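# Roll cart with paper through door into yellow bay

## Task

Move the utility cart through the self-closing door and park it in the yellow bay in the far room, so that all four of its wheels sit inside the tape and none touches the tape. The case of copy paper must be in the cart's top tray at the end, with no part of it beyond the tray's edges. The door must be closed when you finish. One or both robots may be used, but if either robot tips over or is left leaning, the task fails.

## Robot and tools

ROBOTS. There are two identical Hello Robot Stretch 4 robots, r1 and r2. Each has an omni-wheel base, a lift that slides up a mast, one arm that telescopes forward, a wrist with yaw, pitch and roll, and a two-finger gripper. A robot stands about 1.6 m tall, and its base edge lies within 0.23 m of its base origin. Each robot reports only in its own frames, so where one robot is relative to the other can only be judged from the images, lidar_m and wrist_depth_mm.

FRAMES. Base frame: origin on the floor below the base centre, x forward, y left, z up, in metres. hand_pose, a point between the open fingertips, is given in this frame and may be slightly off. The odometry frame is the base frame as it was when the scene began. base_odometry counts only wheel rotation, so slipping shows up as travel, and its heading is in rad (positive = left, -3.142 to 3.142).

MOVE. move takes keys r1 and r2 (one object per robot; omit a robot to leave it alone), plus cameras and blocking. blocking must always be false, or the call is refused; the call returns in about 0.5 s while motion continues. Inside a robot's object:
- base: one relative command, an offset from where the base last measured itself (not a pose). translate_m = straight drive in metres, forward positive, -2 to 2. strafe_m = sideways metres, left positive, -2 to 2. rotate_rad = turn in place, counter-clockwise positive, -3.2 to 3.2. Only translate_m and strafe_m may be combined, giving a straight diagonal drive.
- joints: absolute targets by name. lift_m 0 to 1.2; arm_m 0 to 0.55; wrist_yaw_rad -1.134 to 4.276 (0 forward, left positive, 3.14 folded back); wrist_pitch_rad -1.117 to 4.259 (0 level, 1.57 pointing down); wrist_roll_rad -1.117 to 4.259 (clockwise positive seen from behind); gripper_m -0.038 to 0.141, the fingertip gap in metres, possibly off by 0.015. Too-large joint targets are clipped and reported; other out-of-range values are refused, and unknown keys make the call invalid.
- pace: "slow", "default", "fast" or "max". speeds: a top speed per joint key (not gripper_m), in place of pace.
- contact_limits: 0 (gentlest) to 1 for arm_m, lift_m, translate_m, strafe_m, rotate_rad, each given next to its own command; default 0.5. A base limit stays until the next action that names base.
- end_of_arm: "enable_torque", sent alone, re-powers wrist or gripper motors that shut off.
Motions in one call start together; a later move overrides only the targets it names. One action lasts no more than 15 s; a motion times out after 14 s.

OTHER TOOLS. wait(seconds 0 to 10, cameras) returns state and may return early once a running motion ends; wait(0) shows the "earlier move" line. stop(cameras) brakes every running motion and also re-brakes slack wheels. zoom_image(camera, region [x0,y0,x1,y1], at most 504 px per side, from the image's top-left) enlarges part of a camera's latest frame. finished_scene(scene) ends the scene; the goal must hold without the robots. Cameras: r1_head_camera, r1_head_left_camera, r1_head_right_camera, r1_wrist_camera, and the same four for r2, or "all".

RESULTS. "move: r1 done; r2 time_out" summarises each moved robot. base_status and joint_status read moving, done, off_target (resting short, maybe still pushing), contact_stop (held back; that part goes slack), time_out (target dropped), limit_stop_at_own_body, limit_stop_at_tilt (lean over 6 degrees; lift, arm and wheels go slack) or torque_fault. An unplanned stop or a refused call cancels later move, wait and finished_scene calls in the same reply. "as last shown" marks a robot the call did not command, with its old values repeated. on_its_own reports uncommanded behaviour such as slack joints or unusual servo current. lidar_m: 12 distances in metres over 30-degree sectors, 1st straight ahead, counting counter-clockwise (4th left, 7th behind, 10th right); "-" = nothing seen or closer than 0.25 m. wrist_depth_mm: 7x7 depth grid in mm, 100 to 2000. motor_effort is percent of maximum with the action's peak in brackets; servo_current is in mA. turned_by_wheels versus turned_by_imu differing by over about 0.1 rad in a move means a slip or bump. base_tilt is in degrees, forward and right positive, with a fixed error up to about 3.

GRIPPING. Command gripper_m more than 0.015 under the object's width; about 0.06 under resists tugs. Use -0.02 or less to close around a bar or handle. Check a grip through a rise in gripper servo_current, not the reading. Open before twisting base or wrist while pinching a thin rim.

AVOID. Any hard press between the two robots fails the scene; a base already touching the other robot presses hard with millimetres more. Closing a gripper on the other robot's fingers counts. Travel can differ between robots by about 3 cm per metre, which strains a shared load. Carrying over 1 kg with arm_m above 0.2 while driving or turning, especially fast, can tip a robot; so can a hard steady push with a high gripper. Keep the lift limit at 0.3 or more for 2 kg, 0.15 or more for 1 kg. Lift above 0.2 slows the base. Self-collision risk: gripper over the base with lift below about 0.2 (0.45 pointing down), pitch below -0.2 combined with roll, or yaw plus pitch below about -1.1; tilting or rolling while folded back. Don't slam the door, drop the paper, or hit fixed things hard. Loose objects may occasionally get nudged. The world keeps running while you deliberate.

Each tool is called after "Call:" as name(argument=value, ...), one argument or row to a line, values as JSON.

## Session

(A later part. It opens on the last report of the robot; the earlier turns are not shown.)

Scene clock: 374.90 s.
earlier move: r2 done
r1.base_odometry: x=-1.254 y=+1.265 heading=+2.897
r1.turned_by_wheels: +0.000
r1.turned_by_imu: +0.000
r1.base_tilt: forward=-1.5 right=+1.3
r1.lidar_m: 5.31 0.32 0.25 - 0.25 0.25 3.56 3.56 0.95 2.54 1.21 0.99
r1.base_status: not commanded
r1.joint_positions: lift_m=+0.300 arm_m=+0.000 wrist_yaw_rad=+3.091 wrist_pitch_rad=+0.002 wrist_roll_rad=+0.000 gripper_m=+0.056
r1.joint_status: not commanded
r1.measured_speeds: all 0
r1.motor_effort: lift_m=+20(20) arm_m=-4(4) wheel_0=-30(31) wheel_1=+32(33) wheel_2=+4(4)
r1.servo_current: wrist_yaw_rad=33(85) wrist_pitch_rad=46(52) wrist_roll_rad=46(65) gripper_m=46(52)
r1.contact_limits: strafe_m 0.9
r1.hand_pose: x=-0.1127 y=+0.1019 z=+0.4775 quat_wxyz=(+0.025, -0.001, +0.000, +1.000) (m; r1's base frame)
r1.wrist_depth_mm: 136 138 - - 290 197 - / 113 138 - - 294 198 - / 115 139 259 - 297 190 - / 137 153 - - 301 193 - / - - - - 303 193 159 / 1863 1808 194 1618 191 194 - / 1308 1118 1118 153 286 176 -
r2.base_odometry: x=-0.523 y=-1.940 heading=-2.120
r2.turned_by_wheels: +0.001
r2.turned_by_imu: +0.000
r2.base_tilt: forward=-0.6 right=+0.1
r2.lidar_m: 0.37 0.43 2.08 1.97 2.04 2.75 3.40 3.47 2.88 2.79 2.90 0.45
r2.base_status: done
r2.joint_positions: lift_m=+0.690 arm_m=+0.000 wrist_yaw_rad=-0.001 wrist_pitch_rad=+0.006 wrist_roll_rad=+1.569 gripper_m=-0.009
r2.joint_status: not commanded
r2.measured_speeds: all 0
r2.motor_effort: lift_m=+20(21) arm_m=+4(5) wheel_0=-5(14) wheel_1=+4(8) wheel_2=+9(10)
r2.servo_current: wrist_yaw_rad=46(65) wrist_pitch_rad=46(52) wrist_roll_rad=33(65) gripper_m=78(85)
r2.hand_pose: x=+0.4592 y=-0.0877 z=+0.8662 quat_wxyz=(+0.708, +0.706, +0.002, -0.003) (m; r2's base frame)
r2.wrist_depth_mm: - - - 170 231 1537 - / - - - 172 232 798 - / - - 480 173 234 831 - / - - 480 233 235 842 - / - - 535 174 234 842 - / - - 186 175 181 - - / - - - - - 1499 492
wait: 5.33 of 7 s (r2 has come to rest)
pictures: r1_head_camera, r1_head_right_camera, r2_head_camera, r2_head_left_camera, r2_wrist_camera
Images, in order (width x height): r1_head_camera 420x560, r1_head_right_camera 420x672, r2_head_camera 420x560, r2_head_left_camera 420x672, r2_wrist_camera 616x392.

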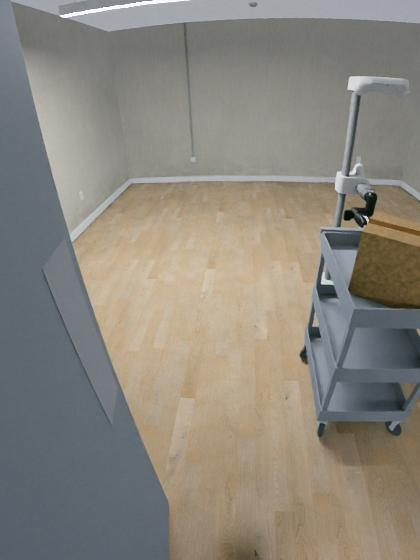

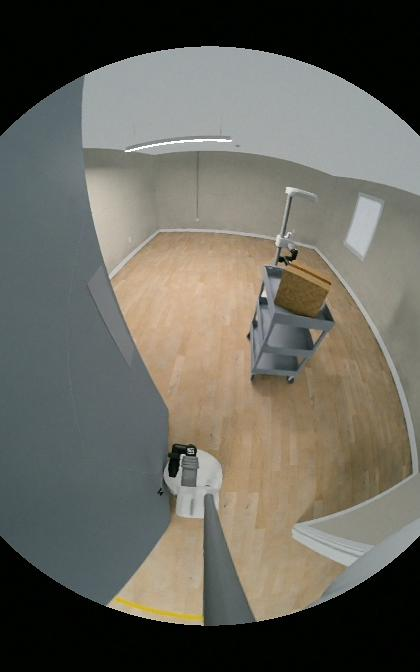

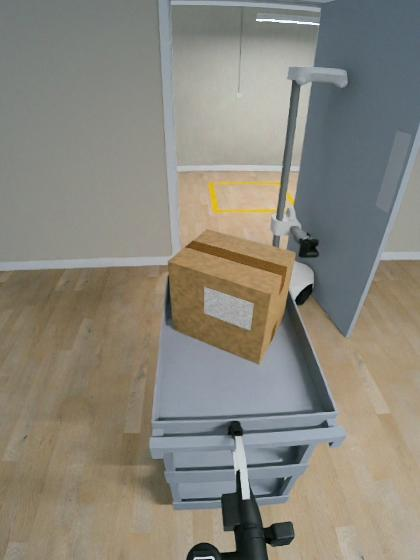

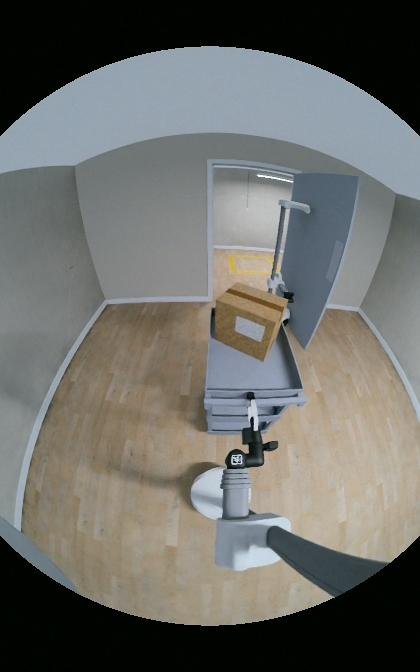

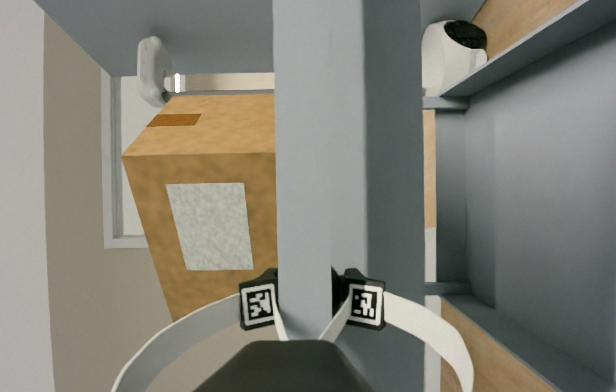

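Call:
move(
  r2={"base":{"translate_m":1.2},"pace":"slow"},
  blocking=false,
)

Call:
wait(
  seconds=6,
  cameras=["r1_head_right_camera","r2_head_camera"],
)

Call:
wait(
  seconds=8,
  cameras=["r1_head_right_camera","r2_head_camera","r2_head_left_camera","r2_wrist_camera"],
)

Scene clock: 392.93 s.
move: r2 moving
r1: as last shown
r1.base_tilt: forward=-1.6 right=+1.3
r1.lidar_m: 5.32 0.34 0.25 - 0.25 0.25 3.55 3.57 0.97 2.56 1.19 0.97
r1.motor_effort: lift_m=+20(20) arm_m=-4(4) wheel_0=-30(30) wheel_1=+32(32) wheel_2=+4(4)
r1.servo_current: wrist_yaw_rad=33(59) wrist_pitch_rad=46(52) wrist_roll_rad=52(52) gripper_m=39(46)
r1.contact_limits: strafe_m 0.9
r1.wrist_depth_mm: 136 138 - - 289 196 - / 113 138 - - 294 199 - / 115 139 258 - 296 191 - / 136 153 - - 300 192 - / - - - - 304 194 159 / 1756 1808 193 1618 191 195 - / 1308 1098 1138 154 286 176 -
r2.base_odometry: x=-0.529 y=-1.950 heading=-2.120
r2.turned_by_wheels: +0.000
r2.turned_by_imu: +0.000
r2.base_tilt: forward=-0.7 right=+0.0
r2.lidar_m: 0.37 2.57 2.07 1.98 2.04 2.75 3.42 3.47 2.90 2.77 2.87 0.44
r2.base_status: translate_m moving
r2.joint_positions: lift_m=+0.690 arm_m=+0.000 wrist_yaw_rad=-0.001 wrist_pitch_rad=+0.006 wrist_roll_rad=+1.569 gripper_m=-0.009
r2.joint_status: not commanded
r2.measured_speeds: translate_m=+0.049 strafe_m=+0.000 rotate_rad=-0.002 lift_m=+0.000 arm_m=+0.000 wrist_yaw_rad=-0.001 wrist_pitch_rad=+0.000 wrist_roll_rad=+0.000
r2.motor_effort: lift_m=+20(21) arm_m=+4(4) wheel_0=+5(8) wheel_1=+7(9) wheel_2=-13(14)
r2.servo_current: wrist_yaw_rad=33(59) wrist_pitch_rad=46(52) wrist_roll_rad=52(52) gripper_m=72(78)
r2.hand_pose: x=+0.4591 y=-0.0877 z=+0.8662 quat_wxyz=(+0.708, +0.706, +0.002, -0.003) (m; r2's base frame)
r2.wrist_depth_mm: - - - 173 234 1537 508 / - - - 173 233 820 - / - - 500 173 234 842 - / - - 477 233 234 842 - / - - 525 173 234 831 - / - - 186 173 181 - - / - - - - - 1618 504
pictures: none

Scene clock: 398.93 s.
earlier move: r2 moving
r1.base_odometry: x=-1.254 y=+1.265 heading=+2.897
r1.turned_by_wheels: +0.000
r1.turned_by_imu: +0.000
r1.base_tilt: forward=-1.6 right=+1.3
r1.lidar_m: 5.31 0.32 0.25 - 0.25 0.26 3.56 3.59 0.98 2.56 0.49 0.45
r1.base_status: not commanded
r1.joint_positions: lift_m=+0.300 arm_m=+0.000 wrist_yaw_rad=+3.091 wrist_pitch_rad=+0.002 wrist_roll_rad=+0.000 gripper_m=+0.056
r1.joint_status: not commanded
r1.measured_speeds: all 0
r1.motor_effort: lift_m=+20(20) arm_m=-4(4) wheel_0=-30(31) wheel_1=+32(33) wheel_2=+4(4)
r1.servo_current: wrist_yaw_rad=59(78) wrist_pitch_rad=33(52) wrist_roll_rad=46(65) gripper_m=39(52)
r1.contact_limits: strafe_m 0.9
r1.hand_pose: x=-0.1127 y=+0.1019 z=+0.4775 quat_wxyz=(+0.025, -0.001, +0.000, +1.000) (m; r1's base frame)
r1.wrist_depth_mm: 136 138 - - 289 197 - / 113 138 - - 297 198 - / 115 139 258 - 298 190 - / 136 153 - - 300 192 - / - - - - 303 194 159 / 1863 1863 194 1618 191 194 - / 1281 1118 1098 153 285 176 -
r2.base_odometry: x=-0.835 y=-2.452 heading=-2.120
r2.turned_by_wheels: +0.000
r2.turned_by_imu: +0.002
r2.base_tilt: forward=-0.7 right=+0.1
r2.lidar_m: 0.42 1.93 2.06 1.98 2.05 2.77 4.05 3.98 2.87 2.76 1.37 0.42
r2.base_status: translate_m moving
r2.joint_positions: lift_m=+0.690 arm_m=+0.000 wrist_yaw_rad=-0.001 wrist_pitch_rad=+0.006 wrist_roll_rad=+1.569 gripper_m=-0.009
r2.joint_status: not commanded
r2.measured_speeds: translate_m=+0.100 strafe_m=+0.000 rotate_rad=-0.001 lift_m=+0.000 arm_m=+0.000 wrist_yaw_rad=+0.000 wrist_pitch_rad=+0.000 wrist_roll_rad=+0.000
r2.motor_effort: lift_m=+20(21) arm_m=+4(5) wheel_0=+7(13) wheel_1=+5(9) wheel_2=-11(14)
r2.servo_current: wrist_yaw_rad=52(65) wrist_pitch_rad=52(52) wrist_roll_rad=46(65) gripper_m=72(78)
r2.hand_pose: x=+0.4592 y=-0.0877 z=+0.8662 quat_wxyz=(+0.708, +0.706, +0.002, -0.003) (m; r2's base frame)
r2.wrist_depth_mm: - 1205 549 141 197 - - / - 473 452 146 205 - - / - 459 449 153 212 - - / - - 517 159 220 - - / 1661 - 597 167 229 - - / - - 182 173 181 1618 500 / - - - - - - 1160
wait: 6.00 s; no rest
pictures: r1_head_right_camera, r2_head_camera
Images, in order (width x height): r1_head_right_camera 420x672, r2_head_camera 420x560.

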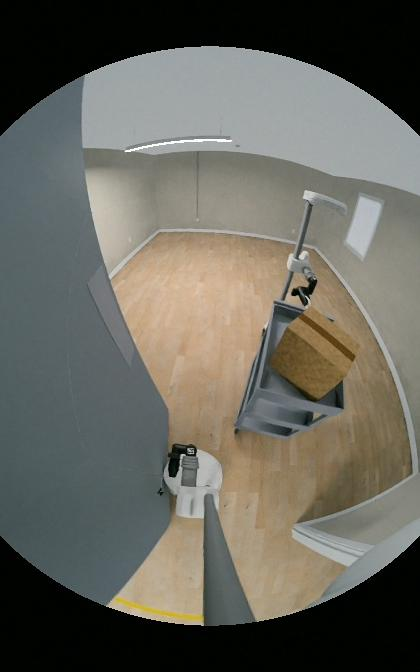

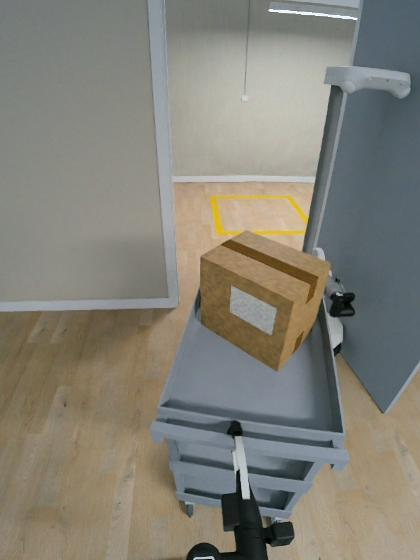

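Scene clock: 403.60 s.
earlier move: r2 contact_stop
r1.base_odometry: x=-1.254 y=+1.264 heading=+2.897
r1.turned_by_wheels: +0.000
r1.turned_by_imu: +0.000
r1.base_tilt: forward=-1.6 right=+1.3
r1.lidar_m: 5.33 0.33 0.25 - 0.25 0.25 3.54 3.61 0.98 0.25 0.25 0.31
r1.base_status: not commanded
r1.joint_positions: lift_m=+0.300 arm_m=+0.000 wrist_yaw_rad=+3.091 wrist_pitch_rad=+0.002 wrist_roll_rad=+0.000 gripper_m=+0.056
r1.joint_status: not commanded
r1.measured_speeds: all 0
r1.motor_effort: lift_m=+20(20) arm_m=-4(4) wheel_0=-29(31) wheel_1=+30(33) wheel_2=+3(4)
r1.servo_current: wrist_yaw_rad=39(78) wrist_pitch_rad=46(52) wrist_roll_rad=39(65) gripper_m=46(52)
r1.contact_limits: strafe_m 0.9
r1.hand_pose: x=-0.1127 y=+0.1019 z=+0.4775 quat_wxyz=(+0.025, -0.001, +0.000, +1.000) (m; r1's base frame)
r1.wrist_depth_mm: 136 138 - - 290 196 - / 113 138 - - 297 198 - / 115 139 257 - 298 191 - / 136 153 - - 301 192 - / - - - - 304 193 158 / 1808 1756 194 1576 191 194 - / 1308 1118 1138 154 286 176 -
r2.base_odometry: x=-1.041 y=-2.812 heading=-2.035
r2.turned_by_wheels: +0.085
r2.turned_by_imu: +0.099
r2.base_tilt: forward=-0.7 right=+0.1
r2.lidar_m: 0.44 1.60 2.01 1.95 2.13 3.07 - 3.66 2.84 2.78 0.36 0.35
r2.base_status: translate_m contact_stop (by the wheels' count: +1.015 of +1.200)
r2.joint_positions: lift_m=+0.690 arm_m=+0.000 wrist_yaw_rad=+0.001 wrist_pitch_rad=+0.006 wrist_roll_rad=+1.569 gripper_m=-0.009
r2.joint_status: not commanded
r2.measured_speeds: all 0
r2.on_its_own: the wheels are slack since a contact_stop
r2.motor_effort: lift_m=+20(21) arm_m=+4(5) wheel_0=+0(29) wheel_1=+0(15) wheel_2=+0(14)
r2.servo_current: wrist_yaw_rad=46(130) wrist_pitch_rad=39(59) wrist_roll_rad=59(65) gripper_m=59(78)
r2.hand_pose: x=+0.4593 y=-0.0871 z=+0.8662 quat_wxyz=(+0.708, +0.706, +0.003, -0.002) (m; r2's base frame)
r2.wrist_depth_mm: - 359 351 - 146 - - / - 445 430 - 160 - - / - - 554 108 178 - - / - - - 121 199 - - / - - - 141 226 1229 504 / - - 179 159 181 1255 455 / - - - - 347 353 359
wait: 4.67 of 8 s (r2 has come to rest)
pictures: r1_head_right_camera, r2_head_camera, r2_head_left_camera, r2_wrist_camera
Images, in order (width x height): r1_head_right_camera 420x672, r2_head_camera 420x560, r2_head_left_camera 420x672, r2_wrist_camera 616x392.

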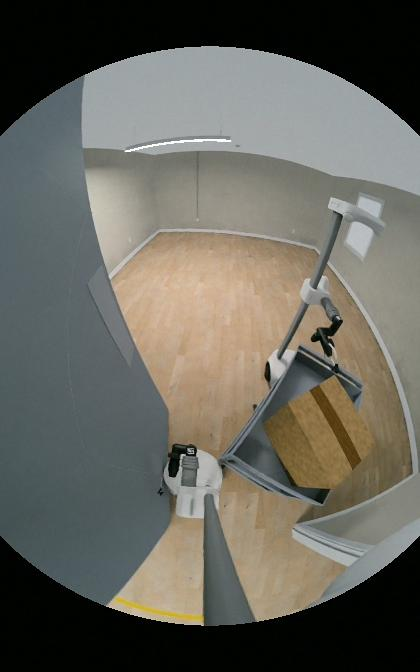

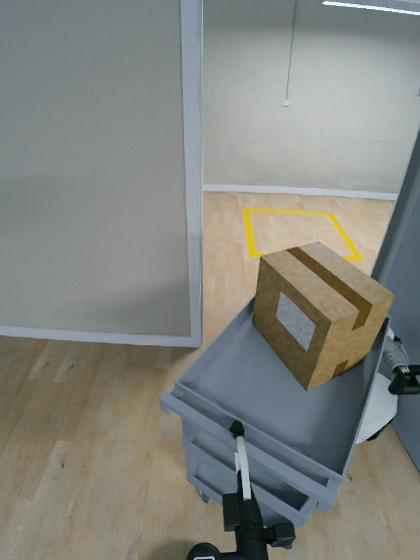

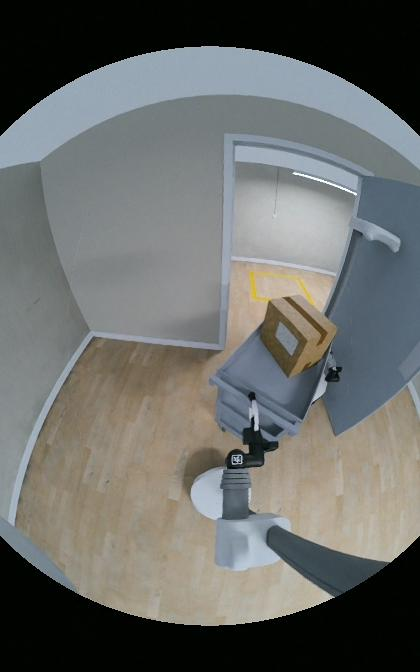

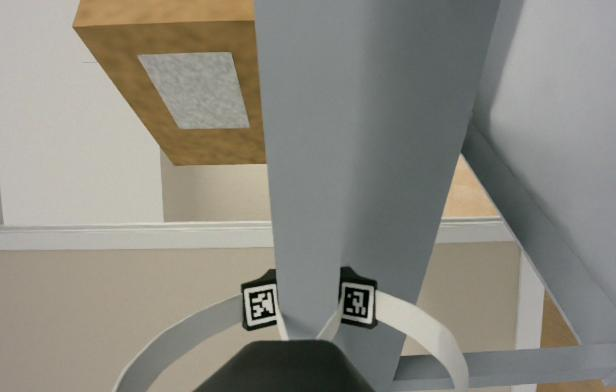

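Call:
move(
  r2={"base":{"translate_m":-0.45,"strafe_m":0.1},"pace":"slow"},
  blocking=false,
)

Call:
wait(
  seconds=6.5,
  cameras=["r1_head_right_camera","r2_head_camera"],
)

Scene clock: 409.70 s.
move: r2 moving
r1: as last shown
r1.lidar_m: 5.32 0.32 0.25 - 0.25 0.25 3.55 3.59 0.97 0.27 0.25 0.33
r1.motor_effort: lift_m=+20(20) arm_m=-4(4) wheel_0=-28(29) wheel_1=+30(30) wheel_2=+3(3)
r1.servo_current: wrist_yaw_rad=39(65) wrist_pitch_rad=39(52) wrist_roll_rad=52(65) gripper_m=39(46)
r1.contact_limits: strafe_m 0.9
r1.wrist_depth_mm: 136 138 - - 289 197 - / 113 138 - - 296 198 - / 115 139 258 - 298 191 - / 137 153 - - 301 192 - / - - - - 304 194 159 / 1863 1808 193 1618 191 194 - / 1308 1118 1118 153 285 176 -
r2.base_odometry: x=-1.033 y=-2.803 heading=-2.035
r2.turned_by_wheels: +0.000
r2.turned_by_imu: +0.000
r2.base_tilt: forward=-0.6 right=+0.1
r2.lidar_m: 0.44 1.59 2.01 1.97 2.13 3.09 - 3.69 2.82 2.77 0.39 0.35
r2.base_status: translate_m moving; strafe_m moving
r2.joint_positions: lift_m=+0.690 arm_m=+0.000 wrist_yaw_rad=+0.000 wrist_pitch_rad=+0.006 wrist_roll_rad=+1.569 gripper_m=-0.009
r2.joint_status: not commanded
r2.measured_speeds: translate_m=-0.050 strafe_m=+0.010 rotate_rad=-0.001 lift_m=+0.000 arm_m=+0.000 wrist_yaw_rad=+0.000 wrist_pitch_rad=+0.000 wrist_roll_rad=+0.000
r2.motor_effort: lift_m=+20(21) arm_m=+4(5) wheel_0=-12(14) wheel_1=-6(8) wheel_2=+10(10)
r2.servo_current: wrist_yaw_rad=46(59) wrist_pitch_rad=46(52) wrist_roll_rad=52(59) gripper_m=59(65)
r2.hand_pose: x=+0.4592 y=-0.0874 z=+0.8662 quat_wxyz=(+0.708, +0.706, +0.002, -0.002) (m; r2's base frame)
r2.wrist_depth_mm: - 357 355 - 148 - - / - 442 427 102 162 - - / - - 544 108 180 - - / - - - 126 201 - - / - - - 143 226 - 508 / - - 177 160 180 1308 462 / - - - - 347 351 351
pictures: none

Scene clock: 415.07 s.
earlier move: r2 done
r1.base_odometry: x=-1.254 y=+1.264 heading=+2.897
r1.turned_by_wheels: +0.000
r1.turned_by_imu: +0.000
r1.base_tilt: forward=-1.6 right=+1.3
r1.lidar_m: 5.32 0.31 0.25 - 0.25 0.25 3.53 3.57 0.97 2.56 0.59 0.54
r1.base_status: not commanded
r1.joint_positions: lift_m=+0.300 arm_m=+0.000 wrist_yaw_rad=+3.091 wrist_pitch_rad=+0.002 wrist_roll_rad=+0.000 gripper_m=+0.056
r1.joint_status: not commanded
r1.measured_speeds: all 0
r1.motor_effort: lift_m=+20(20) arm_m=-4(4) wheel_0=-29(29) wheel_1=+30(30) wheel_2=+3(3)
r1.servo_current: wrist_yaw_rad=59(78) wrist_pitch_rad=39(52) wrist_roll_rad=39(72) gripper_m=46(52)
r1.contact_limits: strafe_m 0.9
r1.hand_pose: x=-0.1127 y=+0.1019 z=+0.4775 quat_wxyz=(+0.025, -0.001, +0.000, +1.000) (m; r1's base frame)
r1.wrist_depth_mm: 136 138 - - 290 196 - / 113 138 - - 293 198 - / 115 139 258 - 298 191 - / 136 153 - - 301 191 - / - - - - 304 194 159 / 1808 1808 193 1618 191 194 - / 1281 1138 1118 153 285 176 -
r2.base_odometry: x=-0.750 y=-2.455 heading=-2.035
r2.turned_by_wheels: +0.000
r2.turned_by_imu: +0.002
r2.base_tilt: forward=-0.7 right=+0.0
r2.lidar_m: 0.44 2.04 1.95 1.91 2.06 2.99 3.97 3.76 2.89 2.81 1.44 0.38
r2.base_status: done
r2.joint_positions: lift_m=+0.690 arm_m=+0.000 wrist_yaw_rad=+0.002 wrist_pitch_rad=+0.006 wrist_roll_rad=+1.569 gripper_m=-0.009
r2.joint_status: not commanded
r2.measured_speeds: all 0
r2.motor_effort: lift_m=+20(21) arm_m=+4(5) wheel_0=-3(14) wheel_1=-4(8) wheel_2=+8(12)
r2.servo_current: wrist_yaw_rad=46(72) wrist_pitch_rad=46(52) wrist_roll_rad=46(65) gripper_m=59(72)
r2.hand_pose: x=+0.4594 y=-0.0870 z=+0.8662 quat_wxyz=(+0.708, +0.706, +0.003, -0.002) (m; r2's base frame)
r2.wrist_depth_mm: - 427 424 115 173 - - / - 397 397 124 181 - - / 1756 - 473 133 194 - - / 1618 - 591 144 210 - - / - - - 153 228 1708 - / - - 183 168 180 1576 488 / - - - - - - 1182
wait: 5.37 of 6.5 s (r2 has come to rest)
pictures: r1_head_right_camera, r2_head_camera
Images, in order (width x height): r1_head_right_camera 420x672, r2_head_camera 420x560.

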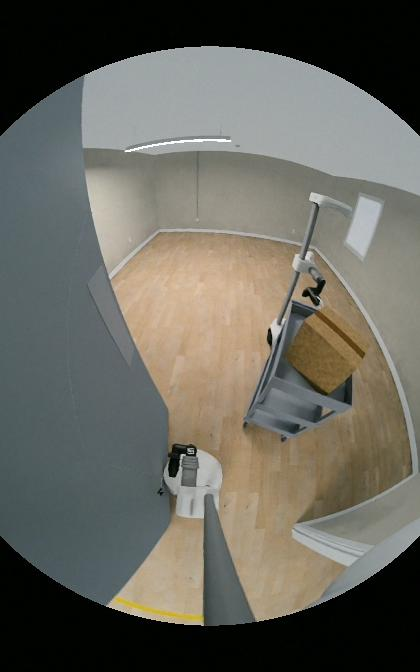

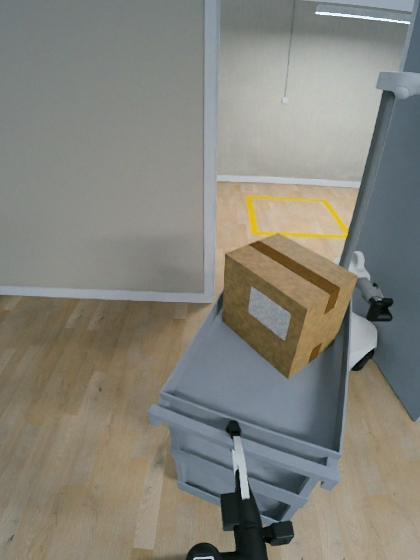

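Call:
move(
  r2={"base":{"rotate_rad":-0.085},"pace":"slow"},
  blocking=false,
)

Call:
wait(
  seconds=2,
)

Call:
move(
  r2={"base":{"translate_m":0.3,"strafe_m":-0.1},"pace":"slow"},
  blocking=false,
)

Call:
wait(
  seconds=5,
  cameras=["r1_head_right_camera","r2_head_camera"],
)

Scene clock: 426.53 s.
move: r2 moving
r1: as last shown
r1.lidar_m: 5.32 0.31 0.25 - 0.25 0.25 3.59 3.56 0.96 2.54 0.59 0.53
r1.servo_current: wrist_yaw_rad=39(59) wrist_pitch_rad=46(52) wrist_roll_rad=59(59) gripper_m=39(52)
r1.contact_limits: strafe_m 0.9
r1.wrist_depth_mm: 136 138 - - 290 196 - / 113 138 - - 296 198 - / 115 139 257 - 297 190 - / 136 153 - - 298 192 - / - - - - 304 193 159 / 1863 1863 193 1618 191 194 - / 1308 1138 1098 154 285 176 -
r2.base_odometry: x=-0.750 y=-2.455 heading=-2.115
r2.turned_by_wheels: -0.081
r2.turned_by_imu: -0.078
r2.base_tilt: forward=-0.7 right=+0.1
r2.lidar_m: 0.39 2.01 1.98 1.90 1.97 2.74 4.00 4.01 2.94 2.83 1.44 0.39
r2.base_status: rotate_rad moving
r2.joint_positions: lift_m=+0.690 arm_m=+0.000 wrist_yaw_rad=+0.005 wrist_pitch_rad=+0.006 wrist_roll_rad=+1.569 gripper_m=-0.009
r2.joint_status: not commanded
r2.measured_speeds: translate_m=+0.000 strafe_m=-0.001 rotate_rad=-0.100 lift_m=+0.000 arm_m=+0.000 wrist_yaw_rad=-0.064 wrist_pitch_rad=+0.000 wrist_roll_rad=+0.000
r2.motor_effort: lift_m=+20(20) arm_m=+4(4) wheel_0=+7(12) wheel_1=+3(9) wheel_2=+7(14)
r2.servo_current: wrist_yaw_rad=46(59) wrist_pitch_rad=46(52) wrist_roll_rad=39(52) gripper_m=65(65)
r2.hand_pose: x=+0.4597 y=-0.0861 z=+0.8662 quat_wxyz=(+0.708, +0.706, +0.004, -0.001) (m; r2's base frame)
r2.wrist_depth_mm: 1661 1229 512 132 187 - - / 1661 445 427 140 197 - - / 1756 462 452 147 208 - - / 1708 - 539 155 217 - - / - - 621 164 230 - - / - - 184 171 179 1661 492 / - - - - - - 1182
pictures: none

Scene clock: 426.93 s.
earlier move: r2 done
r1.base_odometry: x=-1.254 y=+1.264 heading=+2.897
r1.turned_by_wheels: +0.000
r1.turned_by_imu: +0.000
r1.base_tilt: forward=-1.5 right=+1.3
r1.lidar_m: 5.32 0.32 0.25 - 0.25 0.25 3.57 3.60 0.96 2.54 0.57 0.54
r1.base_status: not commanded
r1.joint_positions: lift_m=+0.300 arm_m=+0.000 wrist_yaw_rad=+3.091 wrist_pitch_rad=+0.002 wrist_roll_rad=+0.000 gripper_m=+0.056
r1.joint_status: not commanded
r1.measured_speeds: all 0
r1.motor_effort: lift_m=+20(20) arm_m=-4(4) wheel_0=-28(29) wheel_1=+30(30) wheel_2=+3(3)
r1.servo_current: wrist_yaw_rad=46(72) wrist_pitch_rad=46(52) wrist_roll_rad=39(59) gripper_m=33(52)
r1.contact_limits: strafe_m 0.9
r1.hand_pose: x=-0.1127 y=+0.1019 z=+0.4775 quat_wxyz=(+0.025, -0.001, +0.000, +1.000) (m; r1's base frame)
r1.wrist_depth_mm: 136 138 - - 290 197 - / 113 139 - - 294 198 - / 115 139 258 - 298 190 - / 136 153 - - 300 191 - / - - - - 304 193 159 / 1863 1756 194 1576 190 195 - / 1308 1098 1138 153 285 176 -
r2.base_odometry: x=-0.750 y=-2.455 heading=-2.119
r2.turned_by_wheels: -0.003
r2.turned_by_imu: -0.003
r2.base_tilt: forward=-0.6 right=+0.0
r2.lidar_m: 0.40 2.00 2.00 1.91 1.99 2.73 4.01 4.01 2.96 2.82 1.45 0.41
r2.base_status: done
r2.joint_positions: lift_m=+0.690 arm_m=+0.000 wrist_yaw_rad=+0.001 wrist_pitch_rad=+0.006 wrist_roll_rad=+1.569 gripper_m=-0.009
r2.joint_status: not commanded
r2.measured_speeds: all 0
r2.motor_effort: lift_m=+20(20) arm_m=+5(5) wheel_0=+3(12) wheel_1=+4(9) wheel_2=+3(14)
r2.servo_current: wrist_yaw_rad=46(59) wrist_pitch_rad=46(52) wrist_roll_rad=46(52) gripper_m=65(65)
r2.hand_pose: x=+0.4594 y=-0.0871 z=+0.8662 quat_wxyz=(+0.708, +0.706, +0.003, -0.002) (m; r2's base frame)
r2.wrist_depth_mm: 1661 1229 525 137 192 - - / 1708 477 442 144 200 - - / 1708 459 449 150 210 - - / 1756 - 530 158 220 - - / - - 615 165 230 - - / - - 183 172 180 1576 500 / - - - - - - 1182
wait: 0.40 of 2 s (r2 has come to rest)
pictures: none

Scene clock: 427.43 s.
move: r2 moving
r1: as last shown
r1.base_tilt: forward=-1.6 right=+1.3
r1.lidar_m: 5.32 0.31 0.25 - 0.25 0.25 3.56 3.59 0.97 2.53 0.57 0.54
r1.motor_effort: lift_m=+20(20) arm_m=-4(4) wheel_0=-29(29) wheel_1=+30(30) wheel_2=+3(3)
r1.servo_current: wrist_yaw_rad=59(65) wrist_pitch_rad=46(52) wrist_roll_rad=46(65) gripper_m=39(46)
r1.contact_limits: strafe_m 0.9
r1.wrist_depth_mm: 136 138 - - 289 196 - / 113 139 - - 296 198 - / 115 139 259 - 297 191 - / 137 153 - - 301 192 - / - - - - 301 193 159 / 1808 1863 194 1618 190 194 - / 1281 1118 1118 153 286 176 -
r2.base_odometry: x=-0.760 y=-2.463 heading=-2.118
r2.turned_by_wheels: +0.001
r2.turned_by_imu: +0.001
r2.base_tilt: forward=-0.7 right=+0.1
r2.lidar_m: 0.43 0.49 1.99 1.90 1.99 2.72 4.01 4.01 2.94 2.82 1.44 0.40
r2.base_status: translate_m moving; strafe_m moving
r2.joint_positions: lift_m=+0.690 arm_m=+0.000 wrist_yaw_rad=+0.001 wrist_pitch_rad=+0.006 wrist_roll_rad=+1.569 gripper_m=-0.009
r2.joint_status: not commanded
r2.measured_speeds: translate_m=+0.049 strafe_m=-0.017 rotate_rad=+0.000 lift_m=+0.000 arm_m=+0.000 wrist_yaw_rad=+0.000 wrist_pitch_rad=+0.000 wrist_roll_rad=+0.000
r2.motor_effort: lift_m=+21(21) arm_m=+4(5) wheel_0=+7(13) wheel_1=+8(9) wheel_2=-10(11)
r2.servo_current: wrist_yaw_rad=39(52) wrist_pitch_rad=52(52) wrist_roll_rad=46(59) gripper_m=59(65)
r2.hand_pose: x=+0.4594 y=-0.0871 z=+0.8662 quat_wxyz=(+0.708, +0.706, +0.003, -0.002) (m; r2's base frame)
r2.wrist_depth_mm: 1661 1229 535 133 189 - - / 1661 469 439 141 198 - - / 1661 462 449 148 208 - - / 1756 - 530 156 219 - - / - - 615 164 229 - - / - - 183 171 179 1618 496 / - - - - - - 1182
pictures: none

Scene clock: 431.33 s.
earlier move: r2 done
r1.base_odometry: x=-1.254 y=+1.264 heading=+2.897
r1.turned_by_wheels: +0.000
r1.turned_by_imu: +0.000
r1.base_tilt: forward=-1.6 right=+1.3
r1.lidar_m: 5.32 0.33 0.25 - 0.25 0.26 3.56 3.59 0.99 0.40 0.25 0.26
r1.base_status: not commanded
r1.joint_positions: lift_m=+0.300 arm_m=+0.000 wrist_yaw_rad=+3.091 wrist_pitch_rad=+0.002 wrist_roll_rad=+0.000 gripper_m=+0.056
r1.joint_status: not commanded
r1.measured_speeds: all 0
r1.motor_effort: lift_m=+20(20) arm_m=-4(4) wheel_0=-29(29) wheel_1=+30(30) wheel_2=+3(3)
r1.servo_current: wrist_yaw_rad=52(72) wrist_pitch_rad=46(52) wrist_roll_rad=59(72) gripper_m=46(46)
r1.contact_limits: strafe_m 0.9
r1.hand_pose: x=-0.1127 y=+0.1019 z=+0.4775 quat_wxyz=(+0.025, -0.001, +0.000, +1.000) (m; r1's base frame)
r1.wrist_depth_mm: 136 138 - - 290 196 - / 113 139 - - 294 198 - / 115 139 258 - 298 191 - / 136 153 - - 301 192 - / - - - - 303 193 158 / 1808 1863 194 1618 191 195 - / 1308 1118 1118 153 286 175 -
r2.base_odometry: x=-0.992 y=-2.659 heading=-2.119
r2.turned_by_wheels: -0.001
r2.turned_by_imu: +0.000
r2.base_tilt: forward=-0.7 right=+0.1
r2.lidar_m: 0.42 1.69 2.10 2.01 2.08 2.87 - 3.85 2.85 2.73 1.18 0.40
r2.base_status: done
r2.joint_positions: lift_m=+0.690 arm_m=+0.000 wrist_yaw_rad=-0.001 wrist_pitch_rad=+0.006 wrist_roll_rad=+1.569 gripper_m=-0.009
r2.joint_status: not commanded
r2.measured_speeds: all 0
r2.motor_effort: lift_m=+20(21) arm_m=+4(5) wheel_0=+4(14) wheel_1=+4(9) wheel_2=-7(12)
r2.servo_current: wrist_yaw_rad=39(59) wrist_pitch_rad=46(52) wrist_roll_rad=52(65) gripper_m=59(72)
r2.hand_pose: x=+0.4592 y=-0.0876 z=+0.8662 quat_wxyz=(+0.708, +0.706, +0.002, -0.002) (m; r2's base frame)
r2.wrist_depth_mm: - 946 488 130 183 - - / - 427 418 137 194 - - / - 492 466 145 207 - - / - - 544 153 217 - - / - - - 163 229 - - / - - 183 172 181 1397 500 / - - - - 259 - 1160
wait: 3.90 of 5 s (r2 has come to rest)
pictures: r1_head_right_camera, r2_head_camera
Images, in order (width x height): r1_head_right_camera 420x672, r2_head_camera 420x560.

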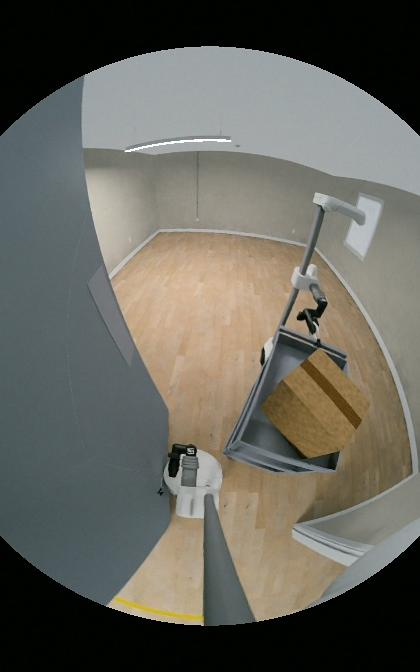

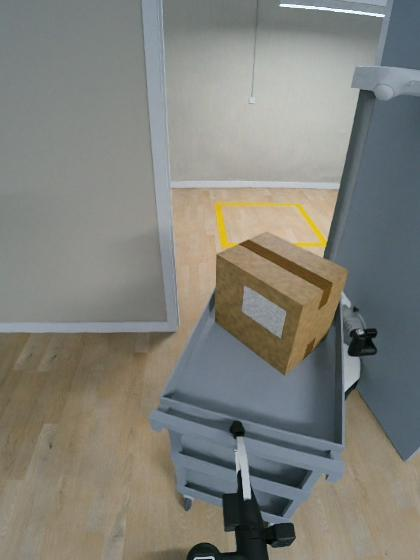

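Call:
move(
  r2={"base":{"translate_m":-0.45},"pace":"slow"},
  blocking=false,
)

Call:
wait(
  seconds=6,
)

Call:
move(
  r2={"base":{"strafe_m":-0.22},"pace":"slow"},
  blocking=false,
)

Call:
wait(
  seconds=4,
  cameras=["r1_head_right_camera","r2_head_camera"],
)

Scene clock: 442.73 s.
move: r2 moving
r1: as last shown
r1.lidar_m: 5.32 0.31 0.25 - 0.25 0.25 3.54 3.58 0.97 0.39 0.26 0.25
r1.motor_effort: lift_m=+20(20) arm_m=-4(4) wheel_0=-28(29) wheel_1=+30(30) wheel_2=+3(3)
r1.servo_current: wrist_yaw_rad=39(65) wrist_pitch_rad=39(46) wrist_roll_rad=59(59) gripper_m=46(46)
r1.contact_limits: strafe_m 0.9
r1.wrist_depth_mm: 136 138 - - 290 197 - / 113 139 - - 297 198 - / 115 139 258 - 297 191 - / 137 153 - - 301 192 - / - - - - 303 193 159 / 1808 1863 193 1618 191 195 - / 1281 1138 1118 154 285 176 -
r2.base_odometry: x=-0.985 y=-2.648 heading=-2.119
r2.turned_by_wheels: +0.000
r2.turned_by_imu: +0.000
r2.base_tilt: forward=-0.7 right=+0.1
r2.lidar_m: 0.40 1.70 2.09 2.01 2.10 2.88 - 3.90 2.85 2.73 1.20 0.40
r2.base_status: translate_m moving
r2.joint_positions: lift_m=+0.690 arm_m=+0.000 wrist_yaw_rad=-0.001 wrist_pitch_rad=+0.006 wrist_roll_rad=+1.569 gripper_m=-0.009
r2.joint_status: not commanded
r2.measured_speeds: translate_m=-0.049 strafe_m=+0.000 rotate_rad=+0.003 lift_m=+0.000 arm_m=+0.000 wrist_yaw_rad=+0.000 wrist_pitch_rad=+0.000 wrist_roll_rad=+0.000
r2.motor_effort: lift_m=+20(21) arm_m=+4(5) wheel_0=-7(7) wheel_1=-9(9) wheel_2=+12(12)
r2.servo_current: wrist_yaw_rad=39(52) wrist_pitch_rad=52(52) wrist_roll_rad=46(52) gripper_m=59(65)
r2.hand_pose: x=+0.4592 y=-0.0876 z=+0.8662 quat_wxyz=(+0.708, +0.706, +0.002, -0.002) (m; r2's base frame)
r2.wrist_depth_mm: 1008 946 496 131 185 - - / - 430 421 136 195 - - / - 488 462 145 207 - - / - - 549 154 217 - - / - - 647 163 231 - - / - - 183 172 182 1397 504 / - - - - 259 - 1205
pictures: none

Scene clock: 448.03 s.
earlier move: r2 done
r1.base_odometry: x=-1.254 y=+1.264 heading=+2.897
r1.turned_by_wheels: +0.000
r1.turned_by_imu: +0.000
r1.base_tilt: forward=-1.6 right=+1.3
r1.lidar_m: 5.32 0.34 0.25 - 0.25 0.25 3.53 3.59 0.98 2.55 0.70 0.63
r1.base_status: not commanded
r1.joint_positions: lift_m=+0.300 arm_m=+0.000 wrist_yaw_rad=+3.091 wrist_pitch_rad=+0.002 wrist_roll_rad=+0.000 gripper_m=+0.056
r1.joint_status: not commanded
r1.measured_speeds: all 0
r1.motor_effort: lift_m=+20(20) arm_m=-4(4) wheel_0=-28(29) wheel_1=+30(30) wheel_2=+3(3)
r1.servo_current: wrist_yaw_rad=33(72) wrist_pitch_rad=52(52) wrist_roll_rad=33(72) gripper_m=39(52)
r1.contact_limits: strafe_m 0.9
r1.hand_pose: x=-0.1127 y=+0.1019 z=+0.4775 quat_wxyz=(+0.025, -0.001, +0.000, +1.000) (m; r1's base frame)
r1.wrist_depth_mm: 136 138 - - 289 197 - / 113 139 - - 296 198 - / 115 139 258 - 297 191 - / 136 153 - - 300 192 - / - - - - 306 193 159 / 1808 1863 194 1661 191 195 - / 1281 1118 1138 153 287 176 -
r2.base_odometry: x=-0.757 y=-2.275 heading=-2.119
r2.turned_by_wheels: +0.000
r2.turned_by_imu: +0.000
r2.base_tilt: forward=-0.7 right=+0.1
r2.lidar_m: 0.41 2.14 2.09 2.00 2.12 2.89 3.81 3.90 2.84 2.73 2.87 0.40
r2.base_status: done
r2.joint_positions: lift_m=+0.690 arm_m=+0.000 wrist_yaw_rad=-0.001 wrist_pitch_rad=+0.006 wrist_roll_rad=+1.569 gripper_m=-0.009
r2.joint_status: not commanded
r2.measured_speeds: all 0
r2.motor_effort: lift_m=+20(21) arm_m=+4(5) wheel_0=-6(12) wheel_1=-6(9) wheel_2=+4(13)
r2.servo_current: wrist_yaw_rad=46(65) wrist_pitch_rad=39(52) wrist_roll_rad=52(59) gripper_m=59(72)
r2.hand_pose: x=+0.4592 y=-0.0876 z=+0.8662 quat_wxyz=(+0.708, +0.706, +0.002, -0.002) (m; r2's base frame)
r2.wrist_depth_mm: - 1255 530 138 193 - - / - 442 449 145 202 - - / - 459 452 151 210 - - / - - 530 159 221 - - / - - 615 166 231 - - / - - 183 173 181 1576 500 / - - - - - 1576 1182
wait: 5.30 of 6 s (r2 has come to rest)
pictures: none

Scene clock: 448.53 s.
move: r2 moving
r1: as last shown
r1.lidar_m: 5.33 0.32 0.25 - 0.25 0.25 3.54 3.58 0.99 2.56 0.68 0.63
r1.servo_current: wrist_yaw_rad=52(52) wrist_pitch_rad=39(52) wrist_roll_rad=46(65) gripper_m=39(52)
r1.contact_limits: strafe_m 0.9
r1.wrist_depth_mm: 136 138 - - 289 197 - / 113 138 - - 296 198 - / 115 139 258 - 297 191 - / 136 153 - - 301 192 - / - - - - 304 193 159 / 1808 1863 194 1576 191 193 - / 1308 1098 1118 153 285 176 -
r2.base_odometry: x=-0.769 y=-2.267 heading=-2.119
r2.turned_by_wheels: +0.000
r2.turned_by_imu: +0.000
r2.base_tilt: forward=-0.7 right=+0.0
r2.lidar_m: 0.41 0.48 2.13 2.01 2.12 2.89 3.84 3.85 2.84 2.71 2.84 0.41
r2.base_status: strafe_m moving
r2.joint_positions: lift_m=+0.690 arm_m=+0.000 wrist_yaw_rad=+0.001 wrist_pitch_rad=+0.006 wrist_roll_rad=+1.569 gripper_m=-0.009
r2.joint_status: not commanded
r2.measured_speeds: translate_m=+0.000 strafe_m=-0.054 rotate_rad=-0.003 lift_m=+0.000 arm_m=+0.000 wrist_yaw_rad=+0.026 wrist_pitch_rad=+0.000 wrist_roll_rad=+0.000
r2.motor_effort: lift_m=+20(21) arm_m=+4(4) wheel_0=+5(11) wheel_1=-9(10) wheel_2=-1(2)
r2.servo_current: wrist_yaw_rad=52(59) wrist_pitch_rad=46(52) wrist_roll_rad=39(52) gripper_m=52(65)
r2.hand_pose: x=+0.4593 y=-0.0873 z=+0.8662 quat_wxyz=(+0.708, +0.706, +0.002, -0.002) (m; r2's base frame)
r2.wrist_depth_mm: - 1229 512 134 190 - - / - 459 439 142 200 - - / - 466 452 149 208 - - / - - 530 156 220 - - / - - 621 164 231 - - / - - 183 173 181 1576 496 / - - - - - 1576 1160
pictures: none

Scene clock: 451.37 s.
earlier move: r2 done
r1.base_odometry: x=-1.254 y=+1.264 heading=+2.897
r1.turned_by_wheels: +0.000
r1.turned_by_imu: +0.000
r1.base_tilt: forward=-1.5 right=+1.3
r1.lidar_m: 0.93 0.31 0.25 - 0.25 0.25 3.56 3.58 0.98 2.55 0.68 0.53
r1.base_status: not commanded
r1.joint_positions: lift_m=+0.300 arm_m=+0.000 wrist_yaw_rad=+3.091 wrist_pitch_rad=+0.002 wrist_roll_rad=+0.000 gripper_m=+0.056
r1.joint_status: not commanded
r1.measured_speeds: all 0
r1.motor_effort: lift_m=+20(20) arm_m=-4(4) wheel_0=-28(29) wheel_1=+30(30) wheel_2=+3(3)
r1.servo_current: wrist_yaw_rad=39(78) wrist_pitch_rad=39(52) wrist_roll_rad=33(65) gripper_m=46(52)
r1.contact_limits: strafe_m 0.9
r1.hand_pose: x=-0.1127 y=+0.1019 z=+0.4775 quat_wxyz=(+0.025, -0.001, +0.000, +1.000) (m; r1's base frame)
r1.wrist_depth_mm: 136 138 - - 290 196 - / 113 138 - - 296 198 - / 115 139 258 - 297 191 - / 136 153 - - 300 192 - / - - - - 304 194 159 / 1921 1808 193 1576 191 194 - / 1281 1118 1118 153 286 176 -
r2.base_odometry: x=-0.945 y=-2.160 heading=-2.119
r2.turned_by_wheels: +0.000
r2.turned_by_imu: +0.001
r2.base_tilt: forward=-0.7 right=+0.1
r2.lidar_m: 0.38 0.39 2.33 2.23 2.33 3.18 3.84 3.59 2.64 2.52 2.63 0.44
r2.base_status: done
r2.joint_positions: lift_m=+0.690 arm_m=+0.000 wrist_yaw_rad=+0.003 wrist_pitch_rad=+0.006 wrist_roll_rad=+1.569 gripper_m=-0.009
r2.joint_status: not commanded
r2.measured_speeds: all 0
r2.motor_effort: lift_m=+20(21) arm_m=+4(5) wheel_0=+6(14) wheel_1=-2(10) wheel_2=+0(2)
r2.servo_current: wrist_yaw_rad=52(72) wrist_pitch_rad=46(52) wrist_roll_rad=46(59) gripper_m=59(72)
r2.hand_pose: x=+0.4595 y=-0.0864 z=+0.8662 quat_wxyz=(+0.708, +0.706, +0.003, -0.001) (m; r2's base frame)
r2.wrist_depth_mm: - - - 175 236 1255 1160 / - - - 176 236 1255 - / - - 544 175 235 842 - / - 484 469 175 236 842 - / 1863 - 517 175 236 842 - / - - 187 175 183 - - / - - - - 236 1661 -
wait: 2.83 of 4 s (r2 has come to rest)
pictures: r1_head_right_camera, r2_head_camera
Images, in order (width x height): r1_head_right_camera 420x672, r2_head_camera 420x560.

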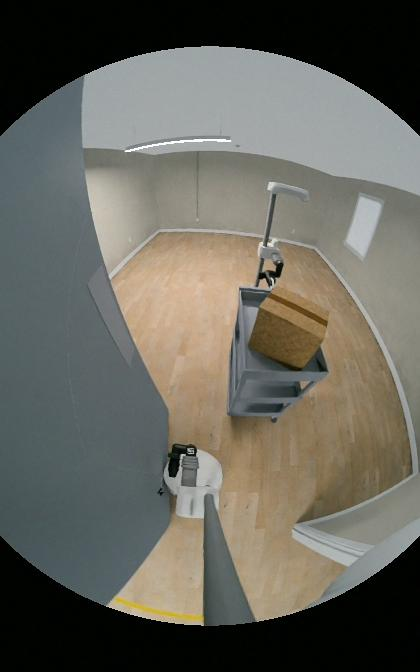

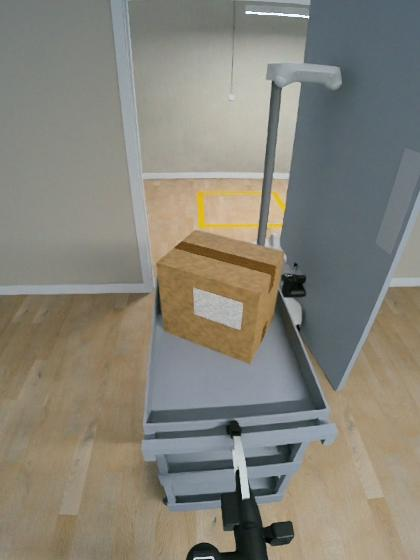

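Call:
move(
  r2={"base":{"translate_m":-0.35},"pace":"slow"},
  blocking=false,
)

Call:
wait(
  seconds=6,
)

Call:
move(
  r2={"base":{"strafe_m":-0.28,"translate_m":0.04},"pace":"slow"},
  blocking=false,
)

Call:
wait(
  seconds=5,
)

Call:
move(
  r2={"base":{"translate_m":0.42,"strafe_m":0.19},"pace":"slow"},
  blocking=false,
)

Call:
wait(
  seconds=6.5,
  cameras=["r1_head_right_camera","r2_head_camera"],
)

Scene clock: 462.60 s.
move: r2 moving
r1: as last shown
r1.base_tilt: forward=-1.6 right=+1.3
r1.lidar_m: 0.95 0.33 0.25 - 0.25 0.25 3.55 3.56 0.97 2.55 0.68 0.55
r1.motor_effort: lift_m=+20(20) arm_m=-4(4) wheel_0=-29(29) wheel_1=+30(30) wheel_2=+3(3)
r1.servo_current: wrist_yaw_rad=52(65) wrist_pitch_rad=39(46) wrist_roll_rad=39(78) gripper_m=46(46)
r1.contact_limits: strafe_m 0.9
r1.wrist_depth_mm: 136 138 - - 289 196 - / 113 138 - - 296 198 - / 115 139 258 - 297 191 - / 137 153 - - 301 192 - / - - - - 304 193 159 / 1863 1808 194 1618 191 195 - / 1281 1160 1138 153 286 175 -
r2.base_odometry: x=-0.938 y=-2.150 heading=-2.119
r2.turned_by_wheels: +0.000
r2.turned_by_imu: +0.000
r2.base_tilt: forward=-0.7 right=+0.1
r2.lidar_m: 0.39 0.40 2.31 2.22 2.33 3.23 3.83 3.60 2.61 2.51 2.61 0.44
r2.base_status: translate_m moving
r2.joint_positions: lift_m=+0.690 arm_m=+0.000 wrist_yaw_rad=+0.003 wrist_pitch_rad=+0.006 wrist_roll_rad=+1.569 gripper_m=-0.009
r2.joint_status: not commanded
r2.measured_speeds: translate_m=-0.049 strafe_m=+0.000 rotate_rad=-0.002 lift_m=+0.000 arm_m=+0.000 wrist_yaw_rad=+0.000 wrist_pitch_rad=+0.000 wrist_roll_rad=+0.000
r2.motor_effort: lift_m=+20(20) arm_m=+4(4) wheel_0=-8(8) wheel_1=-7(7) wheel_2=+13(13)
r2.servo_current: wrist_yaw_rad=52(59) wrist_pitch_rad=46(52) wrist_roll_rad=39(52) gripper_m=59(65)
r2.hand_pose: x=+0.4596 y=-0.0864 z=+0.8662 quat_wxyz=(+0.708, +0.706, +0.003, -0.001) (m; r2's base frame)
r2.wrist_depth_mm: - - - 176 236 1205 1138 / - 1430 - 176 236 1255 - / - - 539 176 236 820 - / - 484 469 176 236 842 - / 1808 - 512 176 236 831 - / - - 549 175 183 - - / - - - - 236 1708 -
pictures: none

Scene clock: 466.90 s.
earlier move: r2 done
r1.base_odometry: x=-1.254 y=+1.264 heading=+2.897
r1.turned_by_wheels: +0.000
r1.turned_by_imu: +0.000
r1.base_tilt: forward=-1.6 right=+1.3
r1.lidar_m: 0.89 0.32 0.25 - 0.25 0.25 3.57 3.62 0.97 2.57 2.90 0.89
r1.base_status: not commanded
r1.joint_positions: lift_m=+0.300 arm_m=+0.000 wrist_yaw_rad=+3.091 wrist_pitch_rad=+0.002 wrist_roll_rad=+0.000 gripper_m=+0.056
r1.joint_status: not commanded
r1.measured_speeds: all 0
r1.motor_effort: lift_m=+20(20) arm_m=-4(4) wheel_0=-28(29) wheel_1=+30(30) wheel_2=+3(3)
r1.servo_current: wrist_yaw_rad=46(65) wrist_pitch_rad=46(52) wrist_roll_rad=26(78) gripper_m=33(52)
r1.contact_limits: strafe_m 0.9
r1.hand_pose: x=-0.1127 y=+0.1019 z=+0.4775 quat_wxyz=(+0.025, -0.001, +0.000, +1.000) (m; r1's base frame)
r1.wrist_depth_mm: 136 138 - - 289 197 - / 113 139 - - 294 198 - / 115 139 258 - 298 191 - / 136 153 - - 298 191 - / - - - - 303 193 159 / 1863 1808 193 1618 191 195 - / 1281 1118 1138 153 283 176 -
r2.base_odometry: x=-0.762 y=-1.862 heading=-2.120
r2.turned_by_wheels: +0.000
r2.turned_by_imu: -0.001
r2.base_tilt: forward=-0.7 right=+0.1
r2.lidar_m: 0.41 0.45 2.30 2.21 2.32 3.21 3.46 3.54 2.62 2.51 2.63 0.42
r2.base_status: done
r2.joint_positions: lift_m=+0.690 arm_m=+0.000 wrist_yaw_rad=-0.001 wrist_pitch_rad=+0.006 wrist_roll_rad=+1.569 gripper_m=-0.009
r2.joint_status: not commanded
r2.measured_speeds: all 0
r2.motor_effort: lift_m=+20(21) arm_m=+4(4) wheel_0=-6(14) wheel_1=-6(9) wheel_2=+5(15)
r2.servo_current: wrist_yaw_rad=52(65) wrist_pitch_rad=46(52) wrist_roll_rad=39(59) gripper_m=59(72)
r2.hand_pose: x=+0.4592 y=-0.0877 z=+0.8662 quat_wxyz=(+0.708, +0.706, +0.002, -0.003) (m; r2's base frame)
r2.wrist_depth_mm: - - - 161 220 - - / - 1618 569 164 223 788 - / - - 459 167 226 820 - / - - 488 169 231 831 - / - - 544 173 235 - - / - - 187 176 183 - - / - - - - - 1618 480
wait: 4.30 of 6 s (r2 has come to rest)
pictures: none

Scene clock: 467.40 s.
move: r2 moving
r1: as last shown
r1.lidar_m: 0.87 0.31 0.25 - 0.25 0.26 3.55 3.57 0.98 2.59 2.89 0.90
r1.motor_effort: lift_m=+20(20) arm_m=-4(4) wheel_0=-29(29) wheel_1=+30(30) wheel_2=+3(3)
r1.servo_current: wrist_yaw_rad=39(52) wrist_pitch_rad=39(46) wrist_roll_rad=46(59) gripper_m=46(46)
r1.contact_limits: strafe_m 0.9
r1.wrist_depth_mm: 136 138 - - 289 196 - / 113 138 - - 296 198 - / 115 139 258 - 297 191 - / 136 153 - - 300 191 - / - - - - 303 194 159 / 1808 1863 193 1576 191 194 - / 1308 1138 1118 153 285 176 -
r2.base_odometry: x=-0.774 y=-1.856 heading=-2.120
r2.turned_by_wheels: +0.000
r2.turned_by_imu: +0.000
r2.base_tilt: forward=-0.6 right=+0.0
r2.lidar_m: 0.38 0.42 2.32 2.24 2.35 3.21 3.48 3.54 2.61 2.49 2.61 0.44
r2.base_status: translate_m moving; strafe_m moving
r2.joint_positions: lift_m=+0.690 arm_m=+0.000 wrist_yaw_rad=-0.001 wrist_pitch_rad=+0.006 wrist_roll_rad=+1.569 gripper_m=-0.009
r2.joint_status: not commanded
r2.measured_speeds: translate_m=+0.009 strafe_m=-0.051 rotate_rad=+0.007 lift_m=+0.000 arm_m=+0.000 wrist_yaw_rad=+0.014 wrist_pitch_rad=+0.000 wrist_roll_rad=+0.000
r2.motor_effort: lift_m=+20(21) arm_m=+4(4) wheel_0=+8(11) wheel_1=-8(9) wheel_2=-6(7)
r2.servo_current: wrist_yaw_rad=39(59) wrist_pitch_rad=46(52) wrist_roll_rad=52(52) gripper_m=59(65)
r2.hand_pose: x=+0.4592 y=-0.0876 z=+0.8662 quat_wxyz=(+0.708, +0.706, +0.002, -0.002) (m; r2's base frame)
r2.wrist_depth_mm: - - - 159 216 - - / - 1576 564 162 220 759 - / - 504 455 165 225 820 - / - - 488 169 229 820 - / - - 554 172 234 - - / - - 597 175 183 - - / - - - - - 554 500
pictures: none

Scene clock: 470.93 s.
earlier move: r2 done
r1.base_odometry: x=-1.254 y=+1.264 heading=+2.897
r1.turned_by_wheels: +0.000
r1.turned_by_imu: +0.000
r1.base_tilt: forward=-1.6 right=+1.3
r1.lidar_m: 0.80 0.31 0.25 - 0.25 0.25 3.57 3.57 0.96 2.59 2.90 0.80
r1.base_status: not commanded
r1.joint_positions: lift_m=+0.300 arm_m=+0.000 wrist_yaw_rad=+3.091 wrist_pitch_rad=+0.002 wrist_roll_rad=+0.000 gripper_m=+0.056
r1.joint_status: not commanded
r1.measured_speeds: all 0
r1.motor_effort: lift_m=+20(20) arm_m=-4(4) wheel_0=-29(29) wheel_1=+30(30) wheel_2=+3(3)
r1.servo_current: wrist_yaw_rad=39(65) wrist_pitch_rad=39(52) wrist_roll_rad=52(65) gripper_m=46(52)
r1.contact_limits: strafe_m 0.9
r1.hand_pose: x=-0.1127 y=+0.1019 z=+0.4775 quat_wxyz=(+0.025, -0.001, +0.000, +1.000) (m; r1's base frame)
r1.wrist_depth_mm: 136 138 - - 289 196 - / 113 138 - - 296 198 - / 115 139 259 - 297 191 - / 137 153 - - 300 192 - / - - - - 304 193 159 / 1756 1756 194 1618 191 195 - / 1281 1098 1138 153 286 176 -
r2.base_odometry: x=-1.022 y=-1.750 heading=-2.120
r2.turned_by_wheels: +0.000
r2.turned_by_imu: +0.001
r2.base_tilt: forward=-0.7 right=+0.1
r2.lidar_m: 0.34 0.36 2.60 2.50 2.62 3.58 3.50 3.21 2.33 2.23 2.33 0.46
r2.base_status: done
r2.joint_positions: lift_m=+0.690 arm_m=+0.000 wrist_yaw_rad=+0.003 wrist_pitch_rad=+0.006 wrist_roll_rad=+1.569 gripper_m=-0.009
r2.joint_status: not commanded
r2.measured_speeds: all 0
r2.motor_effort: lift_m=+20(21) arm_m=+4(4) wheel_0=+6(15) wheel_1=-4(9) wheel_2=-7(10)
r2.servo_current: wrist_yaw_rad=52(65) wrist_pitch_rad=46(52) wrist_roll_rad=52(65) gripper_m=65(72)
r2.hand_pose: x=+0.4595 y=-0.0866 z=+0.8662 quat_wxyz=(+0.708, +0.706, +0.003, -0.001) (m; r2's base frame)
r2.wrist_depth_mm: - - - 230 303 310 312 / - - - 214 283 - 1098 / - - - 204 266 1464 - / - - - 195 256 831 - / - - 473 184 242 831 - / - - 477 176 183 - - / - - - - 224 - -
wait: 3.53 of 5 s (r2 has come to rest)
pictures: none

Scene clock: 471.43 s.
move: r2 moving
r1: as last shown
r1.lidar_m: 0.76 0.31 0.25 - 0.25 0.25 3.56 3.57 0.98 2.56 2.89 0.78
r1.servo_current: wrist_yaw_rad=59(72) wrist_pitch_rad=39(46) wrist_roll_rad=46(59) gripper_m=33(46)
r1.contact_limits: strafe_m 0.9
r1.wrist_depth_mm: 136 138 - - 290 196 - / 113 138 - - 296 198 - / 115 139 257 - 298 191 - / 136 153 - - 300 192 - / - - - - 303 193 159 / 1808 1808 194 1618 191 194 - / 1308 1138 1118 153 286 176 -
r2.base_odometry: x=-1.024 y=-1.763 heading=-2.120
r2.turned_by_wheels: +0.000
r2.turned_by_imu: +0.000
r2.base_tilt: forward=-0.7 right=+0.1
r2.lidar_m: 0.35 0.35 2.60 2.51 2.63 3.60 3.50 3.20 2.35 2.23 2.34 0.48
r2.base_status: translate_m moving; strafe_m moving
r2.joint_positions: lift_m=+0.690 arm_m=+0.000 wrist_yaw_rad=-0.002 wrist_pitch_rad=+0.006 wrist_roll_rad=+1.569 gripper_m=-0.009
r2.joint_status: not commanded
r2.measured_speeds: translate_m=+0.050 strafe_m=+0.022 rotate_rad=+0.000 lift_m=+0.000 arm_m=+0.000 wrist_yaw_rad=-0.008 wrist_pitch_rad=+0.000 wrist_roll_rad=+0.000
r2.motor_effort: lift_m=+20(21) arm_m=+4(4) wheel_0=+2(9) wheel_1=+9(10) wheel_2=-15(15)
r2.servo_current: wrist_yaw_rad=46(52) wrist_pitch_rad=46(52) wrist_roll_rad=46(52) gripper_m=65(65)
r2.hand_pose: x=+0.4591 y=-0.0879 z=+0.8662 quat_wxyz=(+0.708, +0.706, +0.002, -0.003) (m; r2's base frame)
r2.wrist_depth_mm: - - - 293 310 322 320 / - - - 218 287 - 1118 / - - - 205 271 1464 - / - - - 253 259 831 - / - - 469 183 242 854 - / - - 187 175 183 - - / - - - - 222 - -
pictures: none

Scene clock: 476.73 s.
earlier move: r2 done
r1.base_odometry: x=-1.254 y=+1.264 heading=+2.897
r1.turned_by_wheels: +0.000
r1.turned_by_imu: +0.000
r1.base_tilt: forward=-1.6 right=+1.3
r1.lidar_m: 0.75 0.28 0.25 - 0.25 0.25 3.56 3.59 0.99 2.57 0.53 0.41
r1.base_status: not commanded
r1.joint_positions: lift_m=+0.300 arm_m=+0.000 wrist_yaw_rad=+3.091 wrist_pitch_rad=+0.002 wrist_roll_rad=+0.000 gripper_m=+0.056
r1.joint_status: not commanded
r1.measured_speeds: all 0
r1.motor_effort: lift_m=+20(20) arm_m=-4(4) wheel_0=-29(29) wheel_1=+30(30) wheel_2=+3(3)
r1.servo_current: wrist_yaw_rad=46(72) wrist_pitch_rad=39(52) wrist_roll_rad=46(72) gripper_m=39(46)
r1.contact_limits: strafe_m 0.9
r1.hand_pose: x=-0.1127 y=+0.1019 z=+0.4775 quat_wxyz=(+0.025, -0.001, +0.000, +1.000) (m; r1's base frame)
r1.wrist_depth_mm: 136 138 - - 289 197 - / 113 138 - - 293 198 - / 115 139 259 - 298 191 - / 136 153 - - 301 192 - / - - - - 303 193 159 / 1808 1808 194 1618 190 194 - / 1308 1098 1138 153 285 176 -
r2.base_odometry: x=-1.079 y=-2.207 heading=-2.120
r2.turned_by_wheels: +0.000
r2.turned_by_imu: +0.000
r2.base_tilt: forward=-0.6 right=+0.1
r2.lidar_m: 0.35 0.35 2.41 2.31 2.40 3.32 4.01 3.45 2.51 2.41 2.52 0.46
r2.base_status: done
r2.joint_positions: lift_m=+0.690 arm_m=+0.000 wrist_yaw_rad=-0.002 wrist_pitch_rad=+0.006 wrist_roll_rad=+1.569 gripper_m=-0.009
r2.joint_status: not commanded
r2.measured_speeds: all 0
r2.motor_effort: lift_m=+20(21) arm_m=+4(4) wheel_0=+1(9) wheel_1=+4(10) wheel_2=-6(15)
r2.servo_current: wrist_yaw_rad=46(65) wrist_pitch_rad=52(59) wrist_roll_rad=39(65) gripper_m=65(72)
r2.hand_pose: x=+0.4591 y=-0.0881 z=+0.8662 quat_wxyz=(+0.708, +0.706, +0.001, -0.003) (m; r2's base frame)
r2.wrist_depth_mm: - - - 216 287 300 312 / - - - 206 274 1182 1060 / - - - 197 260 1308 - / - - 585 189 249 854 - / 1756 - 473 182 242 842 - / 1708 - 187 175 183 - - / - - - - 225 - -
wait: 5.30 of 6.5 s (r2 has come to rest)
pictures: r1_head_right_camera, r2_head_camera
Images, in order (width x height): r1_head_right_camera 420x672, r2_head_camera 420x560.

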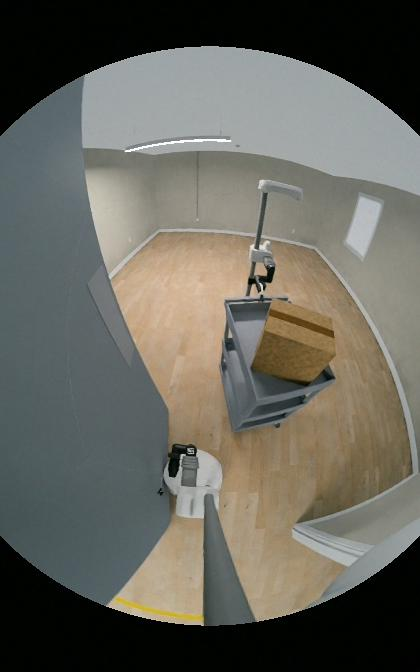

